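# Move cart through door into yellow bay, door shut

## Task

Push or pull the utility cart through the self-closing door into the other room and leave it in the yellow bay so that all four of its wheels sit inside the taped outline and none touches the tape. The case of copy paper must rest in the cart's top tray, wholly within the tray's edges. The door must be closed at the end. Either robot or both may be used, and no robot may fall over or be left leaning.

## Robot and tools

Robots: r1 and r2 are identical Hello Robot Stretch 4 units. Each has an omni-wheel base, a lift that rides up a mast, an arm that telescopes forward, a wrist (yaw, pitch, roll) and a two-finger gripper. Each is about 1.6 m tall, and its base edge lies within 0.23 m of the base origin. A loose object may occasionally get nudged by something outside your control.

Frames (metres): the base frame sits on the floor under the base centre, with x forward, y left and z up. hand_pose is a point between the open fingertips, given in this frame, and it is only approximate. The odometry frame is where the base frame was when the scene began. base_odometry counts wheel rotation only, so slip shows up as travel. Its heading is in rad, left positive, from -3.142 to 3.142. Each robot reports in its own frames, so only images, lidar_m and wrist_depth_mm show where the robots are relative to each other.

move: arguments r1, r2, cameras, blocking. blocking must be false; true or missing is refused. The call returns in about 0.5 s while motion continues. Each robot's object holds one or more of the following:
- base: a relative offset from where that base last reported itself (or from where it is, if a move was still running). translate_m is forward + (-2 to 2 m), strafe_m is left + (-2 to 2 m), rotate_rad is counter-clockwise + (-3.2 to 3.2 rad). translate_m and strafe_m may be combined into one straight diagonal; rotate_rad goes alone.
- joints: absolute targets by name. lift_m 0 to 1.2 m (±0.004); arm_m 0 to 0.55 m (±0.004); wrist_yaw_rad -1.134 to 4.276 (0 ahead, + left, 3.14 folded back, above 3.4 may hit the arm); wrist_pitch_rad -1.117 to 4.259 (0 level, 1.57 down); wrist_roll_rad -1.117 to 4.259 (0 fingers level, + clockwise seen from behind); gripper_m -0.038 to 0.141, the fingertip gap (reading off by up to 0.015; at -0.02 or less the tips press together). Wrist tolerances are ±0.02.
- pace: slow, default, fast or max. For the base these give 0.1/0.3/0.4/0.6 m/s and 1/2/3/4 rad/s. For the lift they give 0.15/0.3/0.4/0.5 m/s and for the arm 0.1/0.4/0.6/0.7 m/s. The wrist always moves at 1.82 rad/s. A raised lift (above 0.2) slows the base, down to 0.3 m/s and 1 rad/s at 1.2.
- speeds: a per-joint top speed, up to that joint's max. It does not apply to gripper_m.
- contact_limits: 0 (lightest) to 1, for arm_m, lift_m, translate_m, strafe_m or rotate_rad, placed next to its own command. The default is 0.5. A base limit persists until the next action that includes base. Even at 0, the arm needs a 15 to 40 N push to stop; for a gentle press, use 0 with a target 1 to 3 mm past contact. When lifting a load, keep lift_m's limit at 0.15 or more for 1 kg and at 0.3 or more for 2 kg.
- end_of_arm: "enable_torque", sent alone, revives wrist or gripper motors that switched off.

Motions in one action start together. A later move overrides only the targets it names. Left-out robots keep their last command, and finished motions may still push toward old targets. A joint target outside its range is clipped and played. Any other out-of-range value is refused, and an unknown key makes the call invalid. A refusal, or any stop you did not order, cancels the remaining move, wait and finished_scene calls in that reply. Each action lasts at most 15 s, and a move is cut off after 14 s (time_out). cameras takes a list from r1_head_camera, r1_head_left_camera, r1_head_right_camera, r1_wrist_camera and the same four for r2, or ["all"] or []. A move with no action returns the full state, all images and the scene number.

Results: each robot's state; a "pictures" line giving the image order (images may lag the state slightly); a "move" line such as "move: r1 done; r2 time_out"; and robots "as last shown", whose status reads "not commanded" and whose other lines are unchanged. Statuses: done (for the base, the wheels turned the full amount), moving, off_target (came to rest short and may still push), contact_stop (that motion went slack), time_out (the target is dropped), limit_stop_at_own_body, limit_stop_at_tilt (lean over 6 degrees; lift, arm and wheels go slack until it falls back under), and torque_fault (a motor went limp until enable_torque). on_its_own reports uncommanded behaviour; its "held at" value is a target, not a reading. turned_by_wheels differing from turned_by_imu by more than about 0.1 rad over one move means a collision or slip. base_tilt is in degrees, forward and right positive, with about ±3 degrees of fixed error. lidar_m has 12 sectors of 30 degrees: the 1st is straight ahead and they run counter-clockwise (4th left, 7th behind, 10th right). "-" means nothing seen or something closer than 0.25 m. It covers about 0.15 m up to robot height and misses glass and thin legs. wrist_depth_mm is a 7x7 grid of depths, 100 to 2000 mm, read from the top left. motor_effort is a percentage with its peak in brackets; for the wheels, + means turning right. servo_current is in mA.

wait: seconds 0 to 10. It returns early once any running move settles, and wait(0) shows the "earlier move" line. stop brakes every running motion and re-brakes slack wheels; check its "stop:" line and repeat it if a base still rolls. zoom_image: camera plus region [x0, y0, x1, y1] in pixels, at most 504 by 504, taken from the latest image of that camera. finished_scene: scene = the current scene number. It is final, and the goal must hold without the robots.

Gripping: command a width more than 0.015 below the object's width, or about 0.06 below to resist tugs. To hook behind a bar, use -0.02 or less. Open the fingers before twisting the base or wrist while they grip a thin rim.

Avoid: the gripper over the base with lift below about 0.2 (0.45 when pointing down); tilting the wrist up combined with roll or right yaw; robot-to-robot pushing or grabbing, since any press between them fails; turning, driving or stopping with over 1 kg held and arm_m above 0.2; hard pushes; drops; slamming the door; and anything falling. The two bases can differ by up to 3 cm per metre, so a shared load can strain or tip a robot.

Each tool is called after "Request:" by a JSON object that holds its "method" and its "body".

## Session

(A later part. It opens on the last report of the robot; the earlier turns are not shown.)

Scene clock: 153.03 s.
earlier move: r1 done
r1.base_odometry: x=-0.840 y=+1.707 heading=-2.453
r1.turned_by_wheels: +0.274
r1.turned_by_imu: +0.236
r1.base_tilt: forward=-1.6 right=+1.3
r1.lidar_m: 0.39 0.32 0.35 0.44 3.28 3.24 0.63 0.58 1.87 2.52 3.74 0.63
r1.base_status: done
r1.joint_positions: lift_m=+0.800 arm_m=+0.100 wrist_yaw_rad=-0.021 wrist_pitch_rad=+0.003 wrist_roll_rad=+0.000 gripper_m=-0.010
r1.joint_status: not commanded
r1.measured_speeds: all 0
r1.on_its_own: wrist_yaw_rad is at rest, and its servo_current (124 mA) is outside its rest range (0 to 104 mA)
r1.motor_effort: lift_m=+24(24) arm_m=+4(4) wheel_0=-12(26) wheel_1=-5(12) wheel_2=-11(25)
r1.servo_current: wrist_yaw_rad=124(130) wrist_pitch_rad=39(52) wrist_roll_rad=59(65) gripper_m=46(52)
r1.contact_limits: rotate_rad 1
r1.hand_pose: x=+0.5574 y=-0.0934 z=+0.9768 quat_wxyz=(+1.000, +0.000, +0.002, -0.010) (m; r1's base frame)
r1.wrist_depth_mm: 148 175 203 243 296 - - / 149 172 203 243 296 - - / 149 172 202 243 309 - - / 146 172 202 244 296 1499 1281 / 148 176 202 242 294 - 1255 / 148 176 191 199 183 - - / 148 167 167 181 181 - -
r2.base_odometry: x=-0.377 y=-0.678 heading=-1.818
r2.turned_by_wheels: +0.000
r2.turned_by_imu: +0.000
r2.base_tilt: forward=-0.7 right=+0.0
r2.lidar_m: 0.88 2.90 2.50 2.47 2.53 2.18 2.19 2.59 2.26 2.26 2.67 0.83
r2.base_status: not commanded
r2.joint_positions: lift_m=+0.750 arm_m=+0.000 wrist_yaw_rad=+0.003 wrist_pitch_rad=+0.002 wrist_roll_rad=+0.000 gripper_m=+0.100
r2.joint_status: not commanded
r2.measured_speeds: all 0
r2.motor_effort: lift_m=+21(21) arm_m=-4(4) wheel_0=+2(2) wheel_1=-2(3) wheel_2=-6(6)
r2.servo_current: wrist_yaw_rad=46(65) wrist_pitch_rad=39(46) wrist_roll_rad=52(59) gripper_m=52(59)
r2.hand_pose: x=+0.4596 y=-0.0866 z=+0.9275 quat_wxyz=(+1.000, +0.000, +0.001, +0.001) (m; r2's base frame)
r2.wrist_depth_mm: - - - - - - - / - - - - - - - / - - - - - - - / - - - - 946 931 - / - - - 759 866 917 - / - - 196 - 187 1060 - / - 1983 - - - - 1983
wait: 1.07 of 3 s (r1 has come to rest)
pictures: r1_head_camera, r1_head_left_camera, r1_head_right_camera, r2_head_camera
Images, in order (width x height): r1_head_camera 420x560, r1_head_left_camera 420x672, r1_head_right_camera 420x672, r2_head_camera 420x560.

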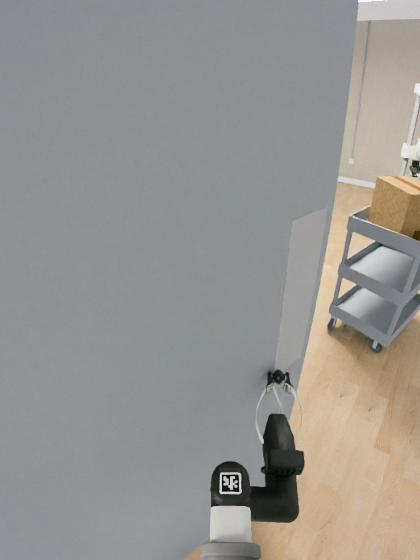

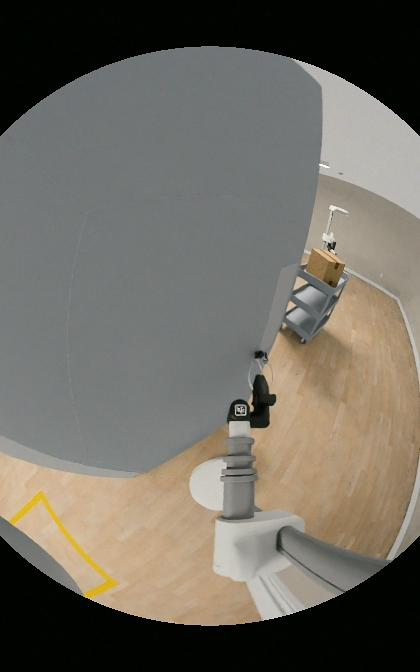

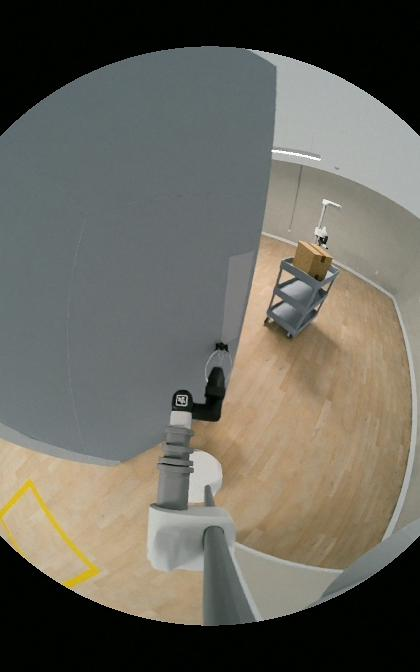

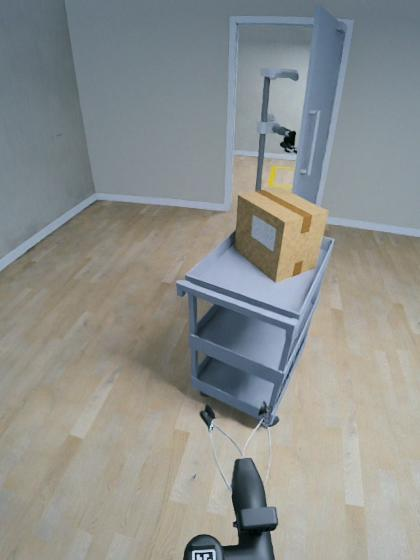

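Request:
{"method": "move", "body": {"blocking": false, "r1": {"base":{"translate_m":0.18,"strafe_m":-0.12},"contact_limits":{"translate_m":0.8},"pace":"slow"}}}

Request:
{"method": "wait", "body": {"seconds": 5, "cameras": ["r1_head_left_camera"]}}

Request:
{"method": "move", "body": {"blocking": false, "r1": {"base":{"rotate_rad":0.4},"contact_limits":{"rotate_rad":1},"pace":"slow"}}}

Request:
{"method": "wait", "body": {"seconds": 3, "cameras": ["r1_head_camera","r1_head_left_camera","r1_head_right_camera","r2_head_camera"]}}

Scene clock: 160.53 s.
move: r1 moving
r1.base_odometry: x=-0.853 y=+1.705 heading=-2.454
r1.turned_by_wheels: -0.001
r1.turned_by_imu: -0.001
r1.base_tilt: forward=-1.6 right=+1.3
r1.lidar_m: 0.40 0.35 0.33 0.45 3.30 3.24 0.63 0.56 1.98 2.54 3.71 0.63
r1.base_status: translate_m moving; strafe_m moving
r1.joint_positions: lift_m=+0.800 arm_m=+0.100 wrist_yaw_rad=-0.021 wrist_pitch_rad=+0.003 wrist_roll_rad=+0.000 gripper_m=-0.010
r1.joint_status: not commanded
r1.measured_speeds: translate_m=+0.045 strafe_m=-0.030 rotate_rad=+0.000 lift_m=+0.000 arm_m=+0.000 wrist_yaw_rad=+0.000 wrist_pitch_rad=+0.000 wrist_roll_rad=+0.000
r1.motor_effort: lift_m=+24(24) arm_m=+4(4) wheel_0=+1(9) wheel_1=-5(6) wheel_2=-13(18)
r1.servo_current: wrist_yaw_rad=117(124) wrist_pitch_rad=46(46) wrist_roll_rad=46(59) gripper_m=46(46)
r1.contact_limits: translate_m 0.8
r1.hand_pose: x=+0.5574 y=-0.0934 z=+0.9768 quat_wxyz=(+1.000, +0.000, +0.002, -0.010) (m; r1's base frame)
r1.wrist_depth_mm: 153 178 205 247 306 - - / 151 175 206 248 303 - - / 157 174 206 247 303 - - / 157 174 211 246 300 1499 1255 / 151 175 206 246 303 - 1255 / 150 174 196 199 181 - - / 153 170 179 183 160 - -
r2: as last shown
r2.base_tilt: forward=-0.7 right=+0.1
r2.lidar_m: 0.88 2.87 2.48 2.46 2.49 2.19 2.20 2.58 2.26 2.26 2.65 0.83
r2.motor_effort: lift_m=+21(21) arm_m=-4(4) wheel_0=+2(2) wheel_1=-2(3) wheel_2=-6(7)
r2.servo_current: wrist_yaw_rad=65(65) wrist_pitch_rad=46(46) wrist_roll_rad=52(52) gripper_m=59(59)
r2.wrist_depth_mm: - - - - - - - / - - - - - - - / - - - - - - - / - - - - 931 931 - / - - - 778 854 904 - / - - 195 - 187 1060 - / - 1921 - - - - 1921
pictures: none

Scene clock: 163.37 s.
earlier move: r1 done
r1.base_odometry: x=-1.055 y=+1.685 heading=-2.454
r1.turned_by_wheels: +0.000
r1.turned_by_imu: +0.006
r1.base_tilt: forward=-1.6 right=+1.3
r1.lidar_m: 0.35 0.28 0.31 0.38 0.81 3.45 0.71 0.82 2.36 2.55 3.77 1.47
r1.base_status: done
r1.joint_positions: lift_m=+0.800 arm_m=+0.100 wrist_yaw_rad=-0.012 wrist_pitch_rad=+0.003 wrist_roll_rad=+0.000 gripper_m=-0.010
r1.joint_status: not commanded
r1.measured_speeds: all 0
r1.motor_effort: lift_m=+23(24) arm_m=+4(5) wheel_0=-2(16) wheel_1=-5(7) wheel_2=-9(19)
r1.servo_current: wrist_yaw_rad=59(124) wrist_pitch_rad=39(52) wrist_roll_rad=46(72) gripper_m=46(52)
r1.contact_limits: translate_m 0.8
r1.hand_pose: x=+0.5581 y=-0.0910 z=+0.9768 quat_wxyz=(+1.000, +0.000, +0.002, -0.006) (m; r1's base frame)
r1.wrist_depth_mm: 118 138 153 - - - - / 118 135 153 - - - - / 118 135 156 - - - - / 118 135 156 - - 1366 1060 / 118 138 156 - - - 1042 / 118 134 156 192 181 - - / 118 131 155 - 179 - -
r2.base_odometry: x=-0.377 y=-0.678 heading=-1.818
r2.turned_by_wheels: +0.000
r2.turned_by_imu: +0.000
r2.base_tilt: forward=-0.6 right=+0.0
r2.lidar_m: 0.85 2.87 2.48 2.46 2.49 2.18 2.18 2.59 2.24 2.27 2.65 0.82
r2.base_status: not commanded
r2.joint_positions: lift_m=+0.750 arm_m=+0.000 wrist_yaw_rad=+0.003 wrist_pitch_rad=+0.002 wrist_roll_rad=+0.000 gripper_m=+0.100
r2.joint_status: not commanded
r2.measured_speeds: all 0
r2.motor_effort: lift_m=+21(21) arm_m=-4(4) wheel_0=+2(2) wheel_1=-2(3) wheel_2=-6(7)
r2.servo_current: wrist_yaw_rad=39(65) wrist_pitch_rad=39(52) wrist_roll_rad=39(59) gripper_m=52(59)
r2.hand_pose: x=+0.4596 y=-0.0866 z=+0.9275 quat_wxyz=(+1.000, +0.000, +0.001, +0.001) (m; r2's base frame)
r2.wrist_depth_mm: - - - - - - - / - - - - - - - / - - - - - - - / - - - - 960 931 - / - - - 768 866 931 - / - - 195 - 187 1078 - / - 1921 - - - - 1921
wait: 2.83 of 5 s (r1 has come to rest)
pictures: r1_head_left_camera
Images, in order (width x height): r1_head_left_camera 420x672.

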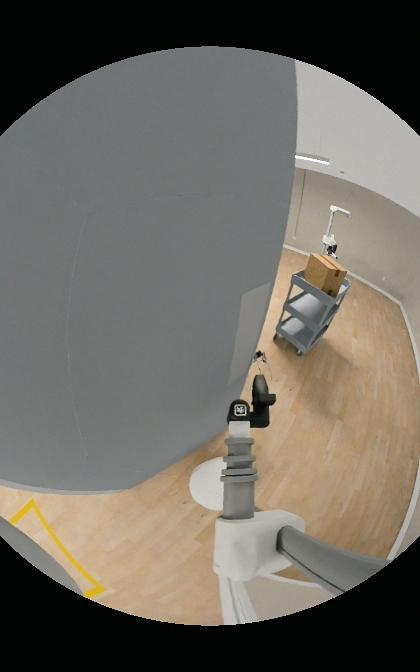

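Scene clock: 163.87 s.
move: r1 moving
r1.base_odometry: x=-1.055 y=+1.685 heading=-2.330
r1.turned_by_wheels: +0.124
r1.turned_by_imu: +0.103
r1.base_tilt: forward=-1.6 right=+1.3
r1.lidar_m: 0.35 0.31 0.33 0.42 3.47 3.45 0.71 0.97 2.36 2.67 1.75 1.48
r1.base_status: rotate_rad moving
r1.joint_positions: lift_m=+0.800 arm_m=+0.100 wrist_yaw_rad=-0.017 wrist_pitch_rad=+0.003 wrist_roll_rad=+0.000 gripper_m=-0.010
r1.joint_status: not commanded
r1.measured_speeds: translate_m=+0.001 strafe_m=-0.002 rotate_rad=+0.497 lift_m=+0.000 arm_m=+0.000 wrist_yaw_rad=+0.000 wrist_pitch_rad=+0.000 wrist_roll_rad=+0.000
r1.motor_effort: lift_m=+23(24) arm_m=+4(4) wheel_0=-20(20) wheel_1=-10(13) wheel_2=-20(23)
r1.servo_current: wrist_yaw_rad=104(104) wrist_pitch_rad=46(46) wrist_roll_rad=52(59) gripper_m=39(46)
r1.contact_limits: rotate_rad 1
r1.hand_pose: x=+0.5577 y=-0.0923 z=+0.9768 quat_wxyz=(+1.000, +0.000, +0.002, -0.008) (m; r1's base frame)
r1.wrist_depth_mm: 117 135 160 - - - - / 118 133 155 - - - - / 118 130 160 - - - - / 118 132 155 - - - 1118 / 117 135 154 - - - 1138 / 117 132 151 183 183 - - / 117 132 144 158 - 142 -
r2: as last shown
r2.base_tilt: forward=-0.7 right=+0.1
r2.lidar_m: 0.86 2.86 2.48 2.45 2.49 2.17 2.19 2.59 2.24 2.27 2.66 0.84
r2.motor_effort: lift_m=+21(21) arm_m=-4(4) wheel_0=+2(2) wheel_1=-3(3) wheel_2=-6(6)
r2.servo_current: wrist_yaw_rad=46(52) wrist_pitch_rad=39(46) wrist_roll_rad=59(59) gripper_m=46(52)
r2.wrist_depth_mm: - - - - - - - / - - - - - - - / - - - - - - - / - - - - 946 931 - / - - - 778 854 917 - / - - 195 - 187 1078 - / - 1921 - - - - 1983
pictures: none

Scene clock: 165.20 s.
earlier move: r1 done
r1.base_odometry: x=-1.055 y=+1.685 heading=-2.056
r1.turned_by_wheels: +0.274
r1.turned_by_imu: +0.111
r1.base_tilt: forward=-1.6 right=+1.3
r1.lidar_m: 0.38 0.34 0.34 0.51 3.50 3.52 0.75 1.27 2.35 2.82 1.41 1.46
r1.base_status: done
r1.joint_positions: lift_m=+0.800 arm_m=+0.100 wrist_yaw_rad=-0.018 wrist_pitch_rad=+0.003 wrist_roll_rad=+0.000 gripper_m=-0.010
r1.joint_status: not commanded
r1.measured_speeds: all 0
r1.on_its_own: wrist_yaw_rad is at rest, and its servo_current (111 mA) is outside its rest range (0 to 104 mA)
r1.motor_effort: lift_m=+23(24) arm_m=+4(6) wheel_0=-14(31) wheel_1=-4(18) wheel_2=-11(23)
r1.servo_current: wrist_yaw_rad=111(143) wrist_pitch_rad=46(46) wrist_roll_rad=65(65) gripper_m=46(46)
r1.contact_limits: rotate_rad 1
r1.hand_pose: x=+0.5577 y=-0.0925 z=+0.9768 quat_wxyz=(+1.000, +0.000, +0.002, -0.009) (m; r1's base frame)
r1.wrist_depth_mm: 128 143 162 - - - - / 128 143 161 - - - - / 128 144 165 - - - - / 124 149 169 - - - - / 126 146 166 - - - - / 129 146 160 190 184 - - / 128 143 157 187 1983 - -
r2.base_odometry: x=-0.377 y=-0.678 heading=-1.818
r2.turned_by_wheels: +0.000
r2.turned_by_imu: +0.000
r2.base_tilt: forward=-0.6 right=+0.0
r2.lidar_m: 0.86 2.87 2.48 2.46 2.49 2.19 2.17 2.58 2.26 2.27 2.65 0.84
r2.base_status: not commanded
r2.joint_positions: lift_m=+0.750 arm_m=+0.000 wrist_yaw_rad=+0.003 wrist_pitch_rad=+0.002 wrist_roll_rad=+0.000 gripper_m=+0.100
r2.joint_status: not commanded
r2.measured_speeds: all 0
r2.motor_effort: lift_m=+21(21) arm_m=-4(4) wheel_0=+2(2) wheel_1=-3(3) wheel_2=-7(7)
r2.servo_current: wrist_yaw_rad=39(59) wrist_pitch_rad=33(52) wrist_roll_rad=39(65) gripper_m=46(52)
r2.hand_pose: x=+0.4596 y=-0.0866 z=+0.9275 quat_wxyz=(+1.000, +0.000, +0.001, +0.001) (m; r2's base frame)
r2.wrist_depth_mm: - - - - - - - / - - - - - - - / - - - - - - - / - - - - 946 917 - / - - - 778 866 931 - / - - 195 - 187 1078 - / - 1921 - - - - 1983
wait: 1.33 of 3 s (r1 has come to rest)
pictures: r1_head_camera, r1_head_left_camera, r1_head_right_camera, r2_head_camera
Images, in order (width x height): r1_head_camera 420x560, r1_head_left_camera 420x672, r1_head_right_camera 420x672, r2_head_camera 420x560.

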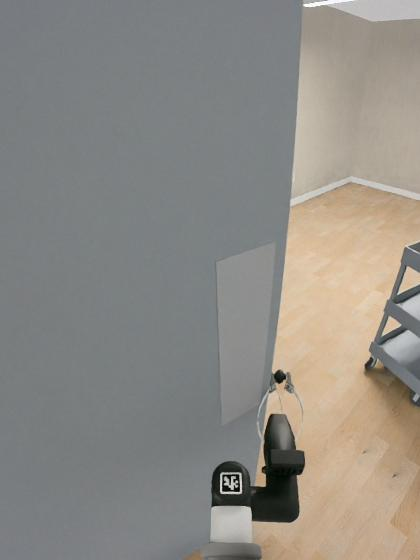

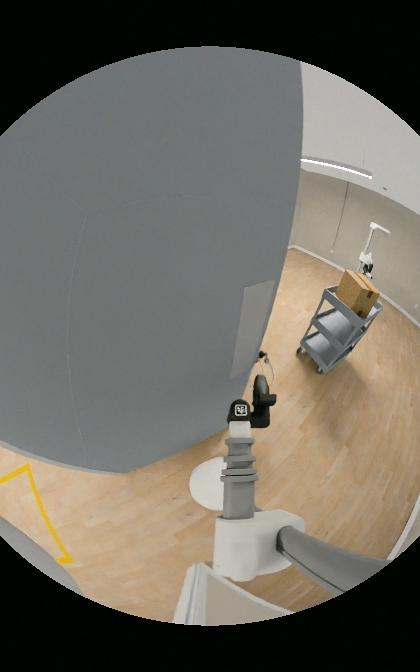

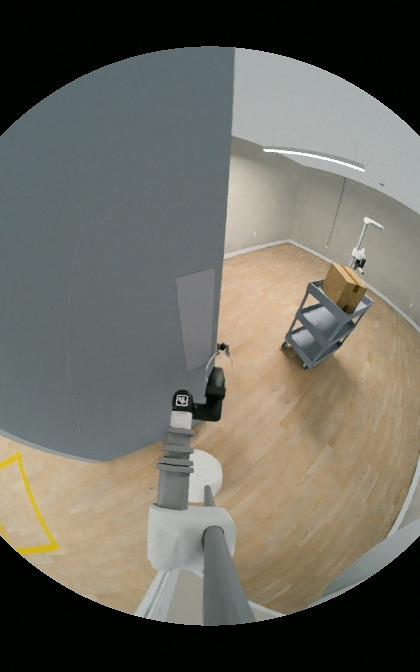

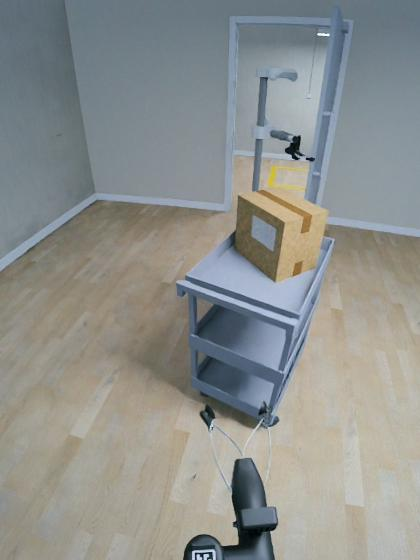

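Request:
{"method": "move", "body": {"blocking": false, "r1": {"base":{"translate_m":0.2,"strafe_m":0.05},"contact_limits":{"translate_m":0.8},"pace":"slow"}}}

Request:
{"method": "wait", "body": {"seconds": 5, "cameras": ["r1_head_left_camera"]}}

Request:
{"method": "move", "body": {"blocking": false, "r1": {"base":{"rotate_rad":0.4},"contact_limits":{"rotate_rad":1},"pace":"slow"}}}

Request:
{"method": "wait", "body": {"seconds": 3, "cameras": ["r1_head_camera","r1_head_left_camera","r1_head_right_camera","r2_head_camera"]}}

Scene clock: 172.67 s.
move: r1 moving
r1.base_odometry: x=-1.058 y=+1.673 heading=-2.057
r1.turned_by_wheels: -0.001
r1.turned_by_imu: -0.002
r1.base_tilt: forward=-1.6 right=+1.3
r1.lidar_m: 0.38 0.34 0.37 0.50 3.51 3.52 0.76 1.30 2.37 2.84 1.43 1.45
r1.base_status: translate_m moving; strafe_m moving
r1.joint_positions: lift_m=+0.800 arm_m=+0.100 wrist_yaw_rad=-0.018 wrist_pitch_rad=+0.003 wrist_roll_rad=+0.000 gripper_m=-0.010
r1.joint_status: not commanded
r1.measured_speeds: translate_m=+0.048 strafe_m=+0.012 rotate_rad=+0.001 lift_m=+0.000 arm_m=+0.000 wrist_yaw_rad=+0.000 wrist_pitch_rad=+0.000 wrist_roll_rad=+0.000
r1.motor_effort: lift_m=+23(24) arm_m=+4(4) wheel_0=-3(12) wheel_1=+3(4) wheel_2=-16(17)
r1.servo_current: wrist_yaw_rad=104(104) wrist_pitch_rad=46(46) wrist_roll_rad=46(72) gripper_m=39(46)
r1.contact_limits: translate_m 0.8
r1.hand_pose: x=+0.5577 y=-0.0925 z=+0.9768 quat_wxyz=(+1.000, +0.000, +0.002, -0.009) (m; r1's base frame)
r1.wrist_depth_mm: 129 144 164 - - - - / 129 144 164 - - - - / 129 145 168 - - - - / 125 150 167 - - - - / 127 147 167 - - - - / 129 147 162 200 183 - - / 129 142 156 167 164 - -
r2: as last shown
r2.base_tilt: forward=-0.7 right=+0.1
r2.lidar_m: 0.87 2.86 2.49 2.47 2.53 2.20 2.19 2.58 2.24 2.26 2.64 0.82
r2.motor_effort: lift_m=+21(21) arm_m=-4(4) wheel_0=+2(2) wheel_1=-2(3) wheel_2=-6(6)
r2.servo_current: wrist_yaw_rad=52(52) wrist_pitch_rad=39(46) wrist_roll_rad=52(59) gripper_m=52(59)
r2.wrist_depth_mm: - - - - - - - / - - - - - - - / - - - - - - - / - - - - 946 917 - / - - - 768 866 904 - / - - 196 - 187 1060 - / - 1921 - - - - 1983
pictures: none

Scene clock: 175.47 s.
earlier move: r1 done
r1.base_odometry: x=-1.104 y=+1.485 heading=-2.057
r1.turned_by_wheels: +0.000
r1.turned_by_imu: -0.002
r1.base_tilt: forward=-1.6 right=+1.3
r1.lidar_m: 0.30 0.25 0.26 0.33 0.68 3.59 0.92 1.54 2.55 3.03 1.32 1.40
r1.base_status: done
r1.joint_positions: lift_m=+0.800 arm_m=+0.100 wrist_yaw_rad=-0.018 wrist_pitch_rad=+0.003 wrist_roll_rad=+0.000 gripper_m=-0.010
r1.joint_status: not commanded
r1.measured_speeds: all 0
r1.on_its_own: wrist_yaw_rad is at rest, and its servo_current (111 mA) is outside its rest range (0 to 104 mA)
r1.motor_effort: lift_m=+23(24) arm_m=+4(4) wheel_0=-5(12) wheel_1=+2(7) wheel_2=-9(17)
r1.servo_current: wrist_yaw_rad=111(117) wrist_pitch_rad=52(52) wrist_roll_rad=46(72) gripper_m=46(46)
r1.contact_limits: translate_m 0.8
r1.hand_pose: x=+0.5577 y=-0.0925 z=+0.9768 quat_wxyz=(+1.000, +0.000, +0.002, -0.009) (m; r1's base frame)
r1.wrist_depth_mm: - - - - - - - / - - - - - - - / - - - - - - - / - - - - - - - / - - - - - - - / - - - 200 - - - / - - 164 186 145 - -
r2.base_odometry: x=-0.377 y=-0.678 heading=-1.818
r2.turned_by_wheels: +0.000
r2.turned_by_imu: +0.000
r2.base_tilt: forward=-0.7 right=+0.1
r2.lidar_m: 0.87 2.87 2.49 2.47 2.51 2.18 2.19 2.58 2.24 2.25 2.68 0.81
r2.base_status: not commanded
r2.joint_positions: lift_m=+0.750 arm_m=+0.000 wrist_yaw_rad=+0.003 wrist_pitch_rad=+0.002 wrist_roll_rad=+0.000 gripper_m=+0.100
r2.joint_status: not commanded
r2.measured_speeds: all 0
r2.motor_effort: lift_m=+21(21) arm_m=-4(4) wheel_0=+2(2) wheel_1=-2(3) wheel_2=-6(7)
r2.servo_current: wrist_yaw_rad=39(65) wrist_pitch_rad=39(46) wrist_roll_rad=46(59) gripper_m=52(59)
r2.hand_pose: x=+0.4596 y=-0.0866 z=+0.9275 quat_wxyz=(+1.000, +0.000, +0.001, +0.001) (m; r2's base frame)
r2.wrist_depth_mm: - - - - - - - / - - - - - - - / - - - - - - - / - - - - 946 904 - / - - - 778 866 917 - / - - 195 - 187 1060 - / - 1921 - - - - 1863
wait: 2.80 of 5 s (r1 has come to rest)
pictures: r1_head_left_camera
Images, in order (width x height): r1_head_left_camera 420x672.

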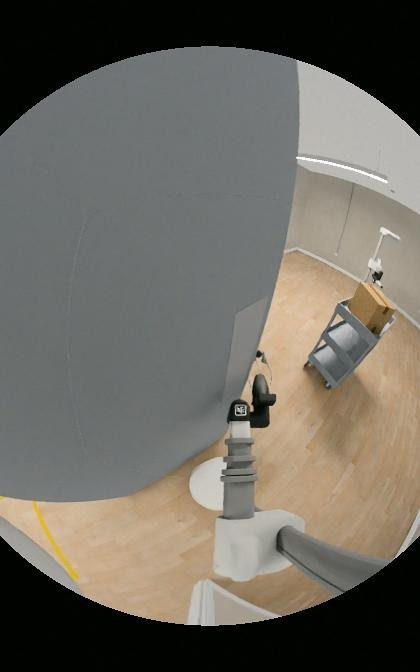

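Scene clock: 175.97 s.
move: r1 moving
r1.base_odometry: x=-1.105 y=+1.485 heading=-1.933
r1.turned_by_wheels: +0.124
r1.turned_by_imu: +0.094
r1.base_tilt: forward=-1.6 right=+1.3
r1.lidar_m: 0.31 0.26 0.28 0.38 3.62 3.65 0.94 1.94 2.56 3.24 1.32 1.46
r1.base_status: rotate_rad moving
r1.joint_positions: lift_m=+0.800 arm_m=+0.100 wrist_yaw_rad=-0.018 wrist_pitch_rad=+0.003 wrist_roll_rad=+0.000 gripper_m=-0.010
r1.joint_status: not commanded
r1.measured_speeds: translate_m=+0.004 strafe_m=-0.001 rotate_rad=+0.483 lift_m=+0.000 arm_m=+0.000 wrist_yaw_rad=+0.000 wrist_pitch_rad=+0.000 wrist_roll_rad=+0.000
r1.motor_effort: lift_m=+23(24) arm_m=+4(4) wheel_0=-25(25) wheel_1=-9(11) wheel_2=-16(21)
r1.servo_current: wrist_yaw_rad=104(117) wrist_pitch_rad=39(52) wrist_roll_rad=39(59) gripper_m=46(46)
r1.contact_limits: rotate_rad 1
r1.hand_pose: x=+0.5577 y=-0.0925 z=+0.9768 quat_wxyz=(+1.000, +0.000, +0.002, -0.009) (m; r1's base frame)
r1.wrist_depth_mm: - 108 - - - - - / - 108 - - - - - / - - - - - - - / - - - - - - - / - 108 - - - - - / - 108 - 200 185 - - / - 110 144 - 178 - -
r2: as last shown
r2.lidar_m: 0.85 2.85 2.48 2.48 2.52 2.19 2.19 2.59 2.24 2.27 2.66 0.82
r2.motor_effort: lift_m=+21(21) arm_m=-4(4) wheel_0=+2(2) wheel_1=-2(3) wheel_2=-6(6)
r2.servo_current: wrist_yaw_rad=46(65) wrist_pitch_rad=39(46) wrist_roll_rad=59(59) gripper_m=46(59)
r2.wrist_depth_mm: - - - - - - - / - - - - - - - / - - - - - - - / - - - - 946 917 - / - - - 778 866 891 - / - - 195 - 187 1078 - / - 1921 - - - - 1983
pictures: none

Scene clock: 177.50 s.
earlier move: r1 done
r1.base_odometry: x=-1.104 y=+1.485 heading=-1.659
r1.turned_by_wheels: +0.274
r1.turned_by_imu: +0.203
r1.base_tilt: forward=-1.6 right=+1.3
r1.lidar_m: 0.37 0.34 0.35 0.51 3.63 0.95 1.09 2.52 2.71 3.92 1.30 2.95
r1.base_status: done
r1.joint_positions: lift_m=+0.800 arm_m=+0.100 wrist_yaw_rad=-0.019 wrist_pitch_rad=+0.003 wrist_roll_rad=+0.000 gripper_m=-0.010
r1.joint_status: not commanded
r1.measured_speeds: all 0
r1.motor_effort: lift_m=+23(24) arm_m=+4(6) wheel_0=-13(28) wheel_1=-2(11) wheel_2=-8(21)
r1.servo_current: wrist_yaw_rad=104(130) wrist_pitch_rad=39(52) wrist_roll_rad=46(59) gripper_m=46(52)
r1.contact_limits: rotate_rad 1
r1.hand_pose: x=+0.5576 y=-0.0928 z=+0.9769 quat_wxyz=(+1.000, +0.000, +0.002, -0.009) (m; r1's base frame)
r1.wrist_depth_mm: 129 144 161 - - - - / 129 144 162 - - - - / 130 144 166 - - - - / 127 150 169 - - - - / 128 147 167 - - - - / 132 147 167 194 183 - - / 132 142 158 160 1921 - -
r2.base_odometry: x=-0.377 y=-0.678 heading=-1.818
r2.turned_by_wheels: +0.000
r2.turned_by_imu: +0.000
r2.base_tilt: forward=-0.7 right=+0.0
r2.lidar_m: 0.86 2.86 2.49 2.49 2.51 2.17 2.18 2.60 2.24 2.26 2.67 0.85
r2.base_status: not commanded
r2.joint_positions: lift_m=+0.750 arm_m=+0.000 wrist_yaw_rad=+0.003 wrist_pitch_rad=+0.002 wrist_roll_rad=+0.000 gripper_m=+0.100
r2.joint_status: not commanded
r2.measured_speeds: all 0
r2.motor_effort: lift_m=+21(21) arm_m=-4(4) wheel_0=+2(2) wheel_1=-2(3) wheel_2=-6(6)
r2.servo_current: wrist_yaw_rad=52(65) wrist_pitch_rad=39(46) wrist_roll_rad=52(59) gripper_m=52(59)
r2.hand_pose: x=+0.4596 y=-0.0866 z=+0.9275 quat_wxyz=(+1.000, +0.000, +0.001, +0.001) (m; r2's base frame)
r2.wrist_depth_mm: - - - - - - - / - - - - - - - / - - - - - - - / - - - - 931 931 - / - - - 768 854 917 - / - - 195 - 187 1078 - / - 1983 - - - - 1983
wait: 1.53 of 3 s (r1 has come to rest)
pictures: r1_head_camera, r1_head_left_camera, r1_head_right_camera, r2_head_camera
Images, in order (width x height): r1_head_camera 420x560, r1_head_left_camera 420x672, r1_head_right_camera 420x672, r2_head_camera 420x560.

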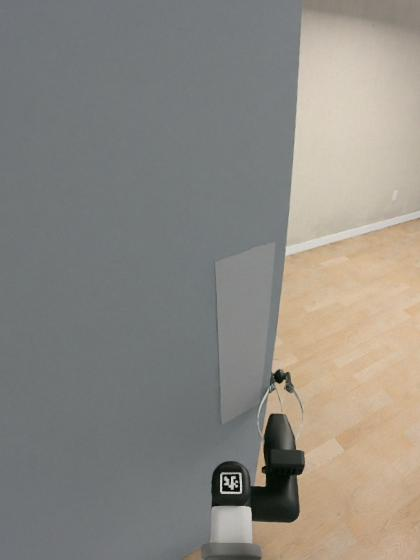

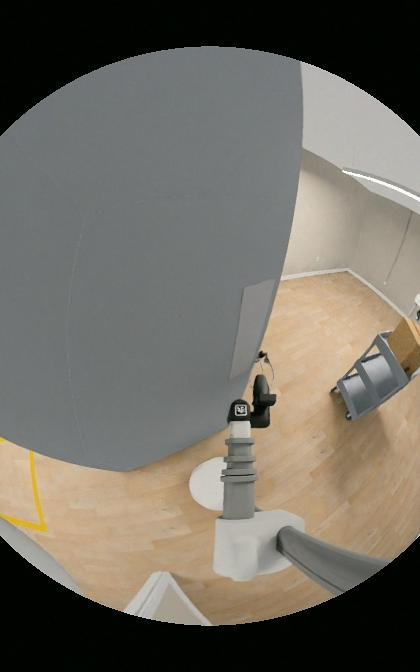

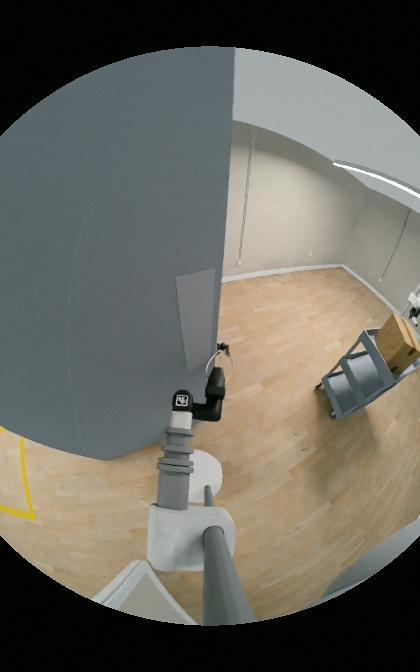

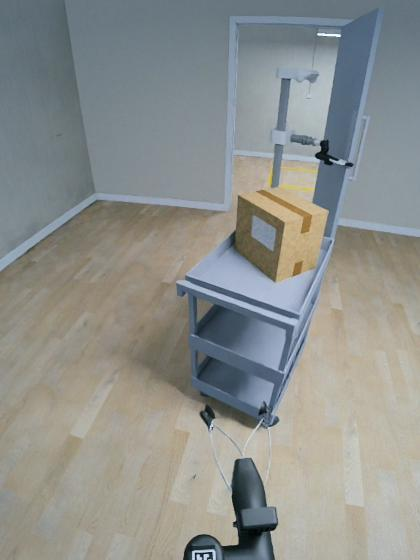

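Request:
{"method": "move", "body": {"blocking": false, "r1": {"base":{"rotate_rad":0.45},"contact_limits":{"rotate_rad":1},"pace":"slow"}}}

Request:
{"method": "wait", "body": {"seconds": 3, "cameras": ["r1_head_left_camera"]}}

Request:
{"method": "move", "body": {"blocking": false, "r1": {"base":{"translate_m":0.07,"strafe_m":-0.22},"contact_limits":{"translate_m":0.8},"pace":"slow"}}}

Request:
{"method": "wait", "body": {"seconds": 5, "cameras": ["r1_head_camera","r1_head_left_camera","r1_head_right_camera","r2_head_camera"]}}

Scene clock: 187.80 s.
move: r1 moving
r1.base_odometry: x=-1.104 y=+1.486 heading=-1.535
r1.turned_by_wheels: +0.124
r1.turned_by_imu: +0.079
r1.base_tilt: forward=-1.6 right=+1.3
r1.lidar_m: 0.37 0.35 0.39 0.56 3.65 0.97 1.26 2.55 2.78 1.31 1.30 2.79
r1.base_status: rotate_rad moving
r1.joint_positions: lift_m=+0.800 arm_m=+0.100 wrist_yaw_rad=-0.024 wrist_pitch_rad=+0.003 wrist_roll_rad=+0.000 gripper_m=-0.010
r1.joint_status: not commanded
r1.measured_speeds: translate_m=-0.004 strafe_m=+0.002 rotate_rad=+0.499 lift_m=+0.000 arm_m=+0.000 wrist_yaw_rad=+0.000 wrist_pitch_rad=+0.000 wrist_roll_rad=+0.000
r1.motor_effort: lift_m=+23(24) arm_m=+0(4) wheel_0=-17(26) wheel_1=-17(17) wheel_2=-27(27)
r1.servo_current: wrist_yaw_rad=143(143) wrist_pitch_rad=39(52) wrist_roll_rad=52(59) gripper_m=39(46)
r1.contact_limits: rotate_rad 1
r1.hand_pose: x=+0.5571 y=-0.0944 z=+0.9769 quat_wxyz=(+1.000, +0.000, +0.002, -0.012) (m; r1's base frame)
r1.wrist_depth_mm: 119 135 151 169 - - - / 121 134 152 169 - - - / 119 134 152 169 - - - / 121 135 153 170 - - - / 121 137 150 170 - - - / 121 135 153 175 180 - - / 121 134 136 156 - 1983 -
r2: as last shown
r2.base_tilt: forward=-0.6 right=+0.1
r2.lidar_m: 0.87 2.88 2.48 2.48 2.51 2.18 2.19 2.59 2.24 2.27 2.64 0.83
r2.motor_effort: lift_m=+21(21) arm_m=-4(4) wheel_0=+2(2) wheel_1=-3(3) wheel_2=-6(6)
r2.servo_current: wrist_yaw_rad=46(52) wrist_pitch_rad=46(46) wrist_roll_rad=52(52) gripper_m=52(52)
r2.wrist_depth_mm: - - - - - - - / - - - - - - - / - - - - - - - / - - - - 960 917 - / - - - 778 866 917 - / - - 195 - 187 1078 - / - 1921 - - - - 1983
pictures: none

Scene clock: 189.17 s.
earlier move: r1 done
r1.base_odometry: x=-1.105 y=+1.486 heading=-1.211
r1.turned_by_wheels: +0.324
r1.turned_by_imu: +0.119
r1.base_tilt: forward=-1.6 right=+1.3
r1.lidar_m: 0.42 0.37 0.42 0.68 3.74 1.01 1.65 2.55 2.99 1.21 1.27 2.54
r1.base_status: done
r1.joint_positions: lift_m=+0.800 arm_m=+0.100 wrist_yaw_rad=-0.010 wrist_pitch_rad=+0.003 wrist_roll_rad=+0.000 gripper_m=-0.010
r1.joint_status: not commanded
r1.measured_speeds: all 0
r1.motor_effort: lift_m=+23(24) arm_m=+4(5) wheel_0=-10(33) wheel_1=-2(17) wheel_2=-10(31)
r1.servo_current: wrist_yaw_rad=65(176) wrist_pitch_rad=39(52) wrist_roll_rad=39(59) gripper_m=46(52)
r1.contact_limits: rotate_rad 1
r1.hand_pose: x=+0.5584 y=-0.0903 z=+0.9770 quat_wxyz=(+1.000, +0.000, +0.002, -0.005) (m; r1's base frame)
r1.wrist_depth_mm: 134 149 162 - - - - / 136 148 160 - - - - / 132 148 163 - - - - / 134 148 163 - - - - / 136 150 165 - - - - / 136 148 163 190 184 - - / 138 146 157 178 164 128 -
r2.base_odometry: x=-0.377 y=-0.678 heading=-1.818
r2.turned_by_wheels: +0.000
r2.turned_by_imu: +0.000
r2.base_tilt: forward=-0.6 right=+0.1
r2.lidar_m: 0.88 2.84 2.48 2.46 2.50 2.19 2.18 2.59 2.25 2.25 2.67 0.85
r2.base_status: not commanded
r2.joint_positions: lift_m=+0.750 arm_m=+0.000 wrist_yaw_rad=+0.003 wrist_pitch_rad=+0.002 wrist_roll_rad=+0.000 gripper_m=+0.100
r2.joint_status: not commanded
r2.measured_speeds: all 0
r2.motor_effort: lift_m=+21(21) arm_m=-4(4) wheel_0=+2(2) wheel_1=-3(3) wheel_2=-6(6)
r2.servo_current: wrist_yaw_rad=52(59) wrist_pitch_rad=33(52) wrist_roll_rad=39(59) gripper_m=52(59)
r2.hand_pose: x=+0.4596 y=-0.0866 z=+0.9275 quat_wxyz=(+1.000, +0.000, +0.001, +0.001) (m; r2's base frame)
r2.wrist_depth_mm: - - - - - - - / - - - - - - - / - - - - - - - / - - - - 931 917 - / - - - 778 866 917 - / - - 196 - 187 1060 - / - 1921 - - - - 1921
wait: 1.37 of 3 s (r1 has come to rest)
pictures: r1_head_left_camera
Images, in order (width x height): r1_head_left_camera 420x672.

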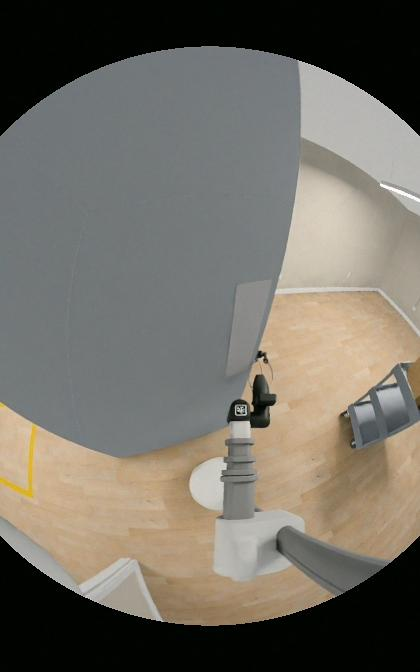

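Scene clock: 189.67 s.
move: r1 moving
r1.base_odometry: x=-1.114 y=+1.478 heading=-1.212
r1.turned_by_wheels: -0.001
r1.turned_by_imu: -0.001
r1.base_tilt: forward=-1.6 right=+1.3
r1.lidar_m: 0.42 0.38 0.42 0.64 3.73 1.02 1.68 2.56 2.99 1.21 1.26 2.53
r1.base_status: translate_m moving; strafe_m moving
r1.joint_positions: lift_m=+0.800 arm_m=+0.100 wrist_yaw_rad=-0.010 wrist_pitch_rad=+0.003 wrist_roll_rad=+0.000 gripper_m=-0.010
r1.joint_status: not commanded
r1.measured_speeds: translate_m=+0.014 strafe_m=-0.047 rotate_rad=+0.003 lift_m=+0.000 arm_m=+0.000 wrist_yaw_rad=+0.000 wrist_pitch_rad=+0.000 wrist_roll_rad=+0.000
r1.motor_effort: lift_m=+23(23) arm_m=+4(4) wheel_0=+0(9) wheel_1=-8(8) wheel_2=-9(12)
r1.servo_current: wrist_yaw_rad=65(72) wrist_pitch_rad=46(46) wrist_roll_rad=52(65) gripper_m=46(46)
r1.contact_limits: translate_m 0.8
r1.hand_pose: x=+0.5584 y=-0.0903 z=+0.9770 quat_wxyz=(+1.000, +0.000, +0.002, -0.005) (m; r1's base frame)
r1.wrist_depth_mm: 136 151 162 - - - - / 138 151 163 - - - - / 136 149 164 - - - - / 136 150 165 - - - - / 138 152 164 - - - - / 138 149 164 190 - - - / 138 147 160 160 157 - -
r2: as last shown
r2.base_tilt: forward=-0.7 right=+0.1
r2.lidar_m: 0.88 2.86 2.47 2.46 2.49 2.19 2.20 2.57 2.24 2.26 2.68 0.84
r2.motor_effort: lift_m=+21(21) arm_m=-4(4) wheel_0=+2(3) wheel_1=-3(3) wheel_2=-6(6)
r2.servo_current: wrist_yaw_rad=52(52) wrist_pitch_rad=39(46) wrist_roll_rad=46(52) gripper_m=52(52)
r2.wrist_depth_mm: - - - - - - - / - - - - - - - / - - - - - - - / - - - - 931 931 - / - - - 768 854 917 - / - - 195 - 187 1078 - / - 1921 - - - - 1983
pictures: none

Scene clock: 192.73 s.
earlier move: r1 done
r1.base_odometry: x=-1.286 y=+1.343 heading=-1.211
r1.turned_by_wheels: +0.001
r1.turned_by_imu: +0.028
r1.base_tilt: forward=-1.6 right=+1.3
r1.lidar_m: 2.20 0.25 0.25 0.51 1.26 1.22 2.26 2.57 3.05 1.00 1.04 2.53
r1.base_status: done
r1.joint_positions: lift_m=+0.800 arm_m=+0.100 wrist_yaw_rad=-0.001 wrist_pitch_rad=+0.003 wrist_roll_rad=+0.000 gripper_m=-0.010
r1.joint_status: not commanded
r1.measured_speeds: all 0
r1.motor_effort: lift_m=+22(23) arm_m=+4(20) wheel_0=+5(14) wheel_1=+1(10) wheel_2=-6(16)
r1.servo_current: wrist_yaw_rad=59(78) wrist_pitch_rad=46(52) wrist_roll_rad=65(72) gripper_m=46(46)
r1.contact_limits: translate_m 0.8
r1.hand_pose: x=+0.5592 y=-0.0878 z=+0.9770 quat_wxyz=(+1.000, +0.000, +0.002, -0.001) (m; r1's base frame)
r1.wrist_depth_mm: - - - - - - - / - - - - - - - / - - - - - - - / - - - - - - - / - - - - - - - / - - 183 195 - - - / - - 163 135 152 - -
r2.base_odometry: x=-0.377 y=-0.678 heading=-1.818
r2.turned_by_wheels: +0.000
r2.turned_by_imu: +0.000
r2.base_tilt: forward=-0.7 right=+0.0
r2.lidar_m: 0.86 2.86 2.49 2.45 2.51 2.19 2.20 2.58 2.25 2.27 2.68 0.82
r2.base_status: not commanded
r2.joint_positions: lift_m=+0.750 arm_m=+0.000 wrist_yaw_rad=+0.003 wrist_pitch_rad=+0.002 wrist_roll_rad=+0.000 gripper_m=+0.100
r2.joint_status: not commanded
r2.measured_speeds: all 0
r2.motor_effort: lift_m=+21(21) arm_m=-4(4) wheel_0=+2(3) wheel_1=-2(3) wheel_2=-6(7)
r2.servo_current: wrist_yaw_rad=52(65) wrist_pitch_rad=46(46) wrist_roll_rad=46(65) gripper_m=46(59)
r2.hand_pose: x=+0.4596 y=-0.0866 z=+0.9275 quat_wxyz=(+1.000, +0.000, +0.001, +0.001) (m; r2's base frame)
r2.wrist_depth_mm: - - - - - - - / - - - - - - - / - - - - - - - / - - - - 931 931 - / - - - 768 866 904 - / - - 195 - 187 1078 - / - 1921 - - - - 1983
wait: 3.07 of 5 s (r1 has come to rest)
pictures: r1_head_camera, r1_head_left_camera, r1_head_right_camera, r2_head_camera
Images, in order (width x height): r1_head_camera 420x560, r1_head_left_camera 420x672, r1_head_right_camera 420x672, r2_head_camera 420x560.

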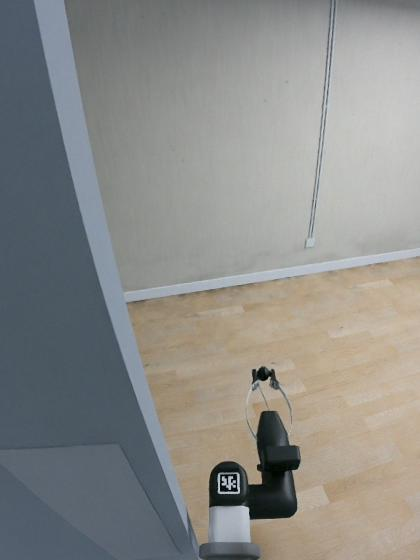

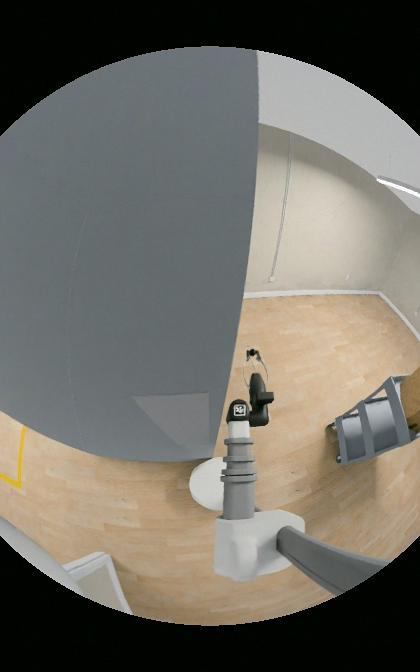

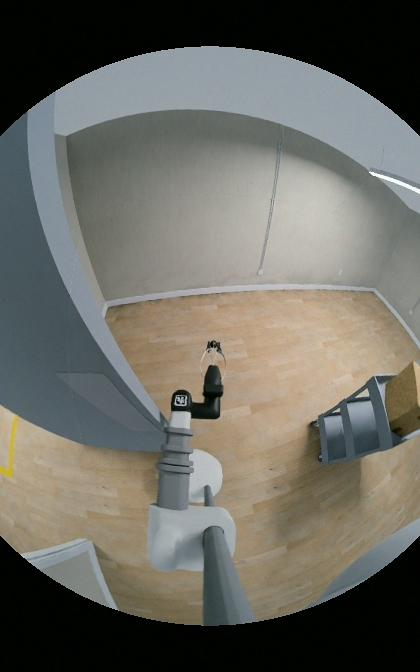

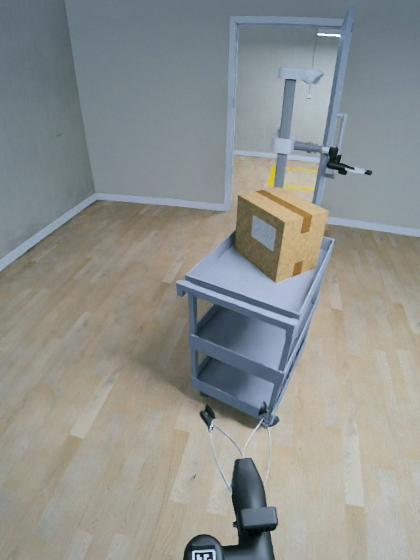

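Request:
{"method": "move", "body": {"blocking": false, "r1": {"base":{"translate_m":-0.35},"joints":{"arm_m":0.0},"contact_limits":{"translate_m":0.8},"pace":"slow"}}}

Request:
{"method": "wait", "body": {"seconds": 5, "cameras": ["r1_head_camera","r1_head_left_camera","r1_head_right_camera","r2_head_camera"]}}

Request:
{"method": "wait", "body": {"seconds": 3, "cameras": ["r1_head_camera","r1_head_left_camera","r1_head_right_camera","r2_head_camera"]}}

Scene clock: 214.60 s.
move: r1 moving
r1.base_odometry: x=-1.290 y=+1.354 heading=-1.212
r1.turned_by_wheels: -0.001
r1.turned_by_imu: -0.001
r1.base_tilt: forward=-1.6 right=+1.3
r1.lidar_m: 0.25 0.25 0.25 0.55 1.27 1.22 2.22 2.55 3.03 1.01 1.08 2.52
r1.base_status: translate_m moving
r1.joint_positions: lift_m=+0.800 arm_m=+0.087 wrist_yaw_rad=-0.001 wrist_pitch_rad=+0.003 wrist_roll_rad=+0.000 gripper_m=-0.010
r1.joint_status: arm_m moving
r1.measured_speeds: translate_m=-0.048 strafe_m=+0.000 rotate_rad=-0.001 lift_m=+0.000 arm_m=-0.049 wrist_yaw_rad=+0.000 wrist_pitch_rad=+0.000 wrist_roll_rad=+0.000
r1.motor_effort: lift_m=+22(22) arm_m=-4(7) wheel_0=-9(9) wheel_1=-3(3) wheel_2=+2(4)
r1.servo_current: wrist_yaw_rad=46(65) wrist_pitch_rad=46(52) wrist_roll_rad=52(52) gripper_m=46(46)
r1.contact_limits: translate_m 0.8
r1.hand_pose: x=+0.5466 y=-0.0878 z=+0.9770 quat_wxyz=(+1.000, +0.000, +0.002, -0.001) (m; r1's base frame)
r1.wrist_depth_mm: - - - - - - - / - - - - - - - / - - - - - - - / - - - - - - - / - - - - - - - / - - 184 195 - - - / - - 163 135 152 - -
r2: as last shown
r2.base_tilt: forward=-0.7 right=+0.1
r2.lidar_m: 0.87 2.86 2.47 2.48 2.54 2.14 2.21 2.58 2.24 2.26 2.65 0.86
r2.motor_effort: lift_m=+21(21) arm_m=-4(4) wheel_0=+2(2) wheel_1=-2(3) wheel_2=-6(6)
r2.servo_current: wrist_yaw_rad=39(52) wrist_pitch_rad=46(46) wrist_roll_rad=52(52) gripper_m=52(52)
r2.wrist_depth_mm: - - - - - - - / - - - - - - - / - - - - - - - / - - - - 931 917 - / - - - 778 854 917 - / - - 195 - 186 1060 - / - 1921 - - - - 1921
pictures: none

Scene clock: 218.90 s.
earlier move: r1 done
r1.base_odometry: x=-1.409 y=+1.671 heading=-1.212
r1.turned_by_wheels: +0.000
r1.turned_by_imu: +0.000
r1.base_tilt: forward=-1.6 right=+1.3
r1.lidar_m: 2.52 0.25 0.29 3.86 0.98 1.09 2.06 2.24 2.66 1.26 1.08 2.86
r1.base_status: done
r1.joint_positions: lift_m=+0.800 arm_m=+0.000 wrist_yaw_rad=-0.001 wrist_pitch_rad=+0.003 wrist_roll_rad=+0.000 gripper_m=-0.010
r1.joint_status: all done
r1.measured_speeds: all 0
r1.motor_effort: lift_m=+22(22) arm_m=-5(7) wheel_0=-5(9) wheel_1=+2(5) wheel_2=-5(5)
r1.servo_current: wrist_yaw_rad=46(78) wrist_pitch_rad=39(52) wrist_roll_rad=52(65) gripper_m=39(52)
r1.contact_limits: translate_m 0.8
r1.hand_pose: x=+0.4593 y=-0.0878 z=+0.9770 quat_wxyz=(+1.000, +0.000, +0.002, -0.001) (m; r1's base frame)
r1.wrist_depth_mm: - - - - - - - / - - - - - - - / - - - - - - - / - - - - - - - / - - - - - - - / - - - 195 - - - / - - 181 181 152 - -
r2.base_odometry: x=-0.377 y=-0.678 heading=-1.818
r2.turned_by_wheels: +0.000
r2.turned_by_imu: +0.001
r2.base_tilt: forward=-0.7 right=+0.0
r2.lidar_m: 0.87 2.86 2.47 2.48 2.52 2.19 2.18 2.59 2.22 2.25 2.68 0.83
r2.base_status: not commanded
r2.joint_positions: lift_m=+0.750 arm_m=+0.000 wrist_yaw_rad=+0.003 wrist_pitch_rad=+0.002 wrist_roll_rad=+0.000 gripper_m=+0.100
r2.joint_status: not commanded
r2.measured_speeds: all 0
r2.motor_effort: lift_m=+21(21) arm_m=-4(4) wheel_0=+2(2) wheel_1=-2(3) wheel_2=-6(7)
r2.servo_current: wrist_yaw_rad=46(59) wrist_pitch_rad=39(52) wrist_roll_rad=46(65) gripper_m=52(59)
r2.hand_pose: x=+0.4596 y=-0.0866 z=+0.9275 quat_wxyz=(+1.000, +0.000, +0.001, +0.001) (m; r2's base frame)
r2.wrist_depth_mm: - - - - - - - / - - - - - - - / - - - - - - - / - - - - 946 917 - / - - - 768 866 904 - / - - 195 - 186 1060 - / - 1921 - - - - 1921
wait: 4.30 of 5 s (r1 has come to rest)
pictures: r1_head_camera, r1_head_left_camera, r1_head_right_camera, r2_head_camera
Images, in order (width x height): r1_head_camera 420x560, r1_head_left_camera 420x672, r1_head_right_camera 420x672, r2_head_camera 420x560.

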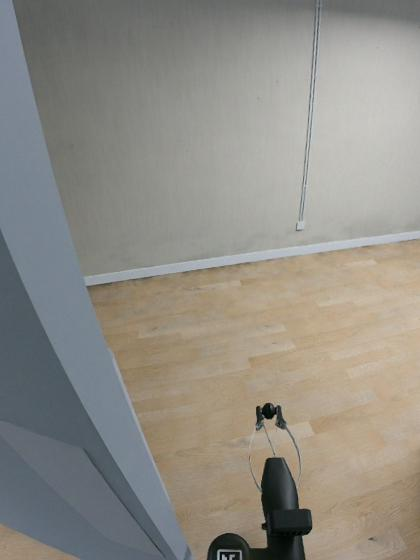

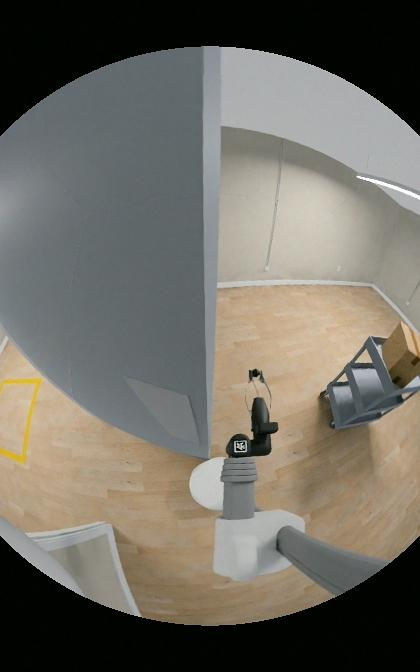

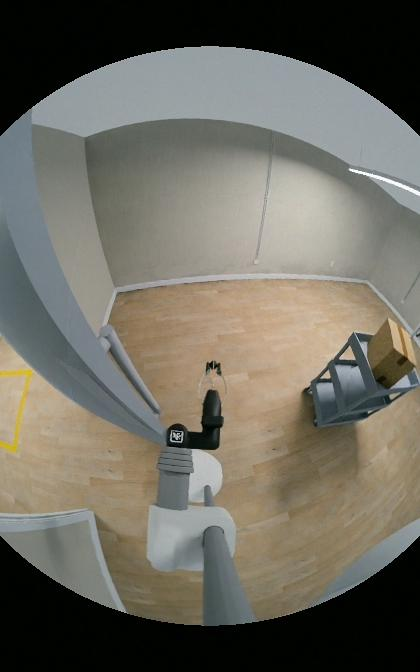

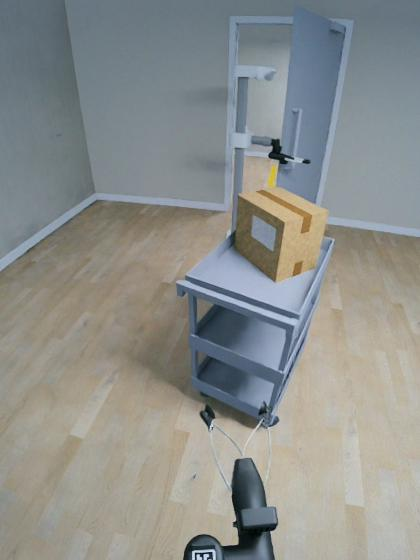

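Scene clock: 221.90 s.
r1.base_odometry: x=-1.409 y=+1.671 heading=-1.212
r1.turned_by_wheels: +0.000
r1.turned_by_imu: +0.000
r1.base_tilt: forward=-1.6 right=+1.3
r1.lidar_m: 2.54 0.25 0.30 3.86 0.97 1.09 2.00 2.22 2.66 1.25 1.05 2.86
r1.base_status: done
r1.joint_positions: lift_m=+0.800 arm_m=+0.000 wrist_yaw_rad=-0.001 wrist_pitch_rad=+0.003 wrist_roll_rad=+0.000 gripper_m=-0.010
r1.joint_status: all done
r1.measured_speeds: all 0
r1.motor_effort: lift_m=+22(22) arm_m=-5(7) wheel_0=-5(9) wheel_1=+2(5) wheel_2=-5(5)
r1.servo_current: wrist_yaw_rad=52(78) wrist_pitch_rad=52(52) wrist_roll_rad=59(65) gripper_m=46(52)
r1.contact_limits: translate_m 0.8
r1.hand_pose: x=+0.4593 y=-0.0878 z=+0.9770 quat_wxyz=(+1.000, +0.000, +0.002, -0.001) (m; r1's base frame)
r1.wrist_depth_mm: - - - - - - - / - - - - - - - / - - - - - - - / - - - - - - - / - - - - - - - / - - - 194 - - - / - - 180 180 152 - -
r2.base_odometry: x=-0.377 y=-0.678 heading=-1.818
r2.turned_by_wheels: +0.000
r2.turned_by_imu: +0.000
r2.base_tilt: forward=-0.7 right=+0.1
r2.lidar_m: 0.87 2.82 2.47 2.47 2.53 2.20 2.20 2.59 2.24 2.24 2.66 0.83
r2.base_status: not commanded
r2.joint_positions: lift_m=+0.750 arm_m=+0.000 wrist_yaw_rad=+0.003 wrist_pitch_rad=+0.002 wrist_roll_rad=+0.000 gripper_m=+0.100
r2.joint_status: not commanded
r2.measured_speeds: all 0
r2.motor_effort: lift_m=+21(21) arm_m=-4(4) wheel_0=+2(2) wheel_1=-3(3) wheel_2=-6(7)
r2.servo_current: wrist_yaw_rad=46(59) wrist_pitch_rad=33(52) wrist_roll_rad=46(65) gripper_m=52(59)
r2.hand_pose: x=+0.4596 y=-0.0866 z=+0.9275 quat_wxyz=(+1.000, +0.000, +0.001, +0.001) (m; r2's base frame)
r2.wrist_depth_mm: - - - - - - - / - - - - - - - / - - - - - - - / - - - - 946 917 - / - - - 768 866 917 - / - - 195 - 187 1060 - / - 1983 - - - - 1983
wait: 3.00 s; at rest by 0.27 s
pictures: r1_head_camera, r1_head_left_camera, r1_head_right_camera, r2_head_camera
Images, in order (width x height): r1_head_camera 420x560, r1_head_left_camera 420x672, r1_head_right_camera 420x672, r2_head_camera 420x560.

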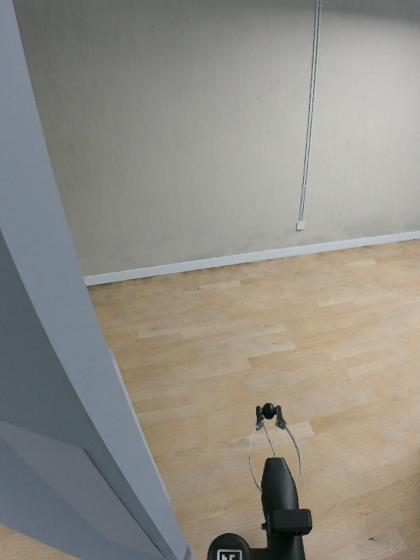

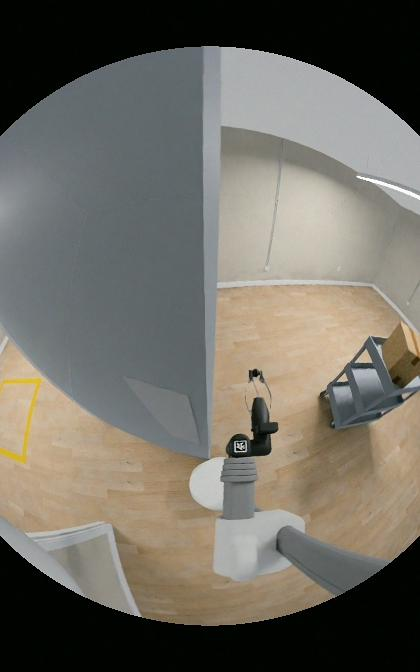

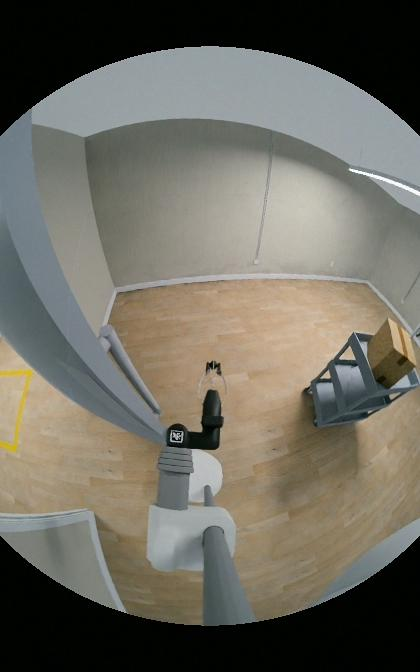

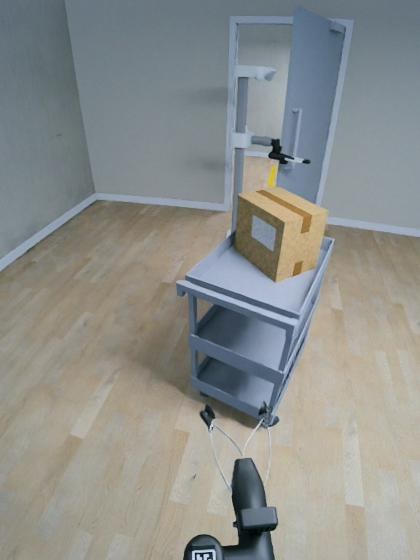

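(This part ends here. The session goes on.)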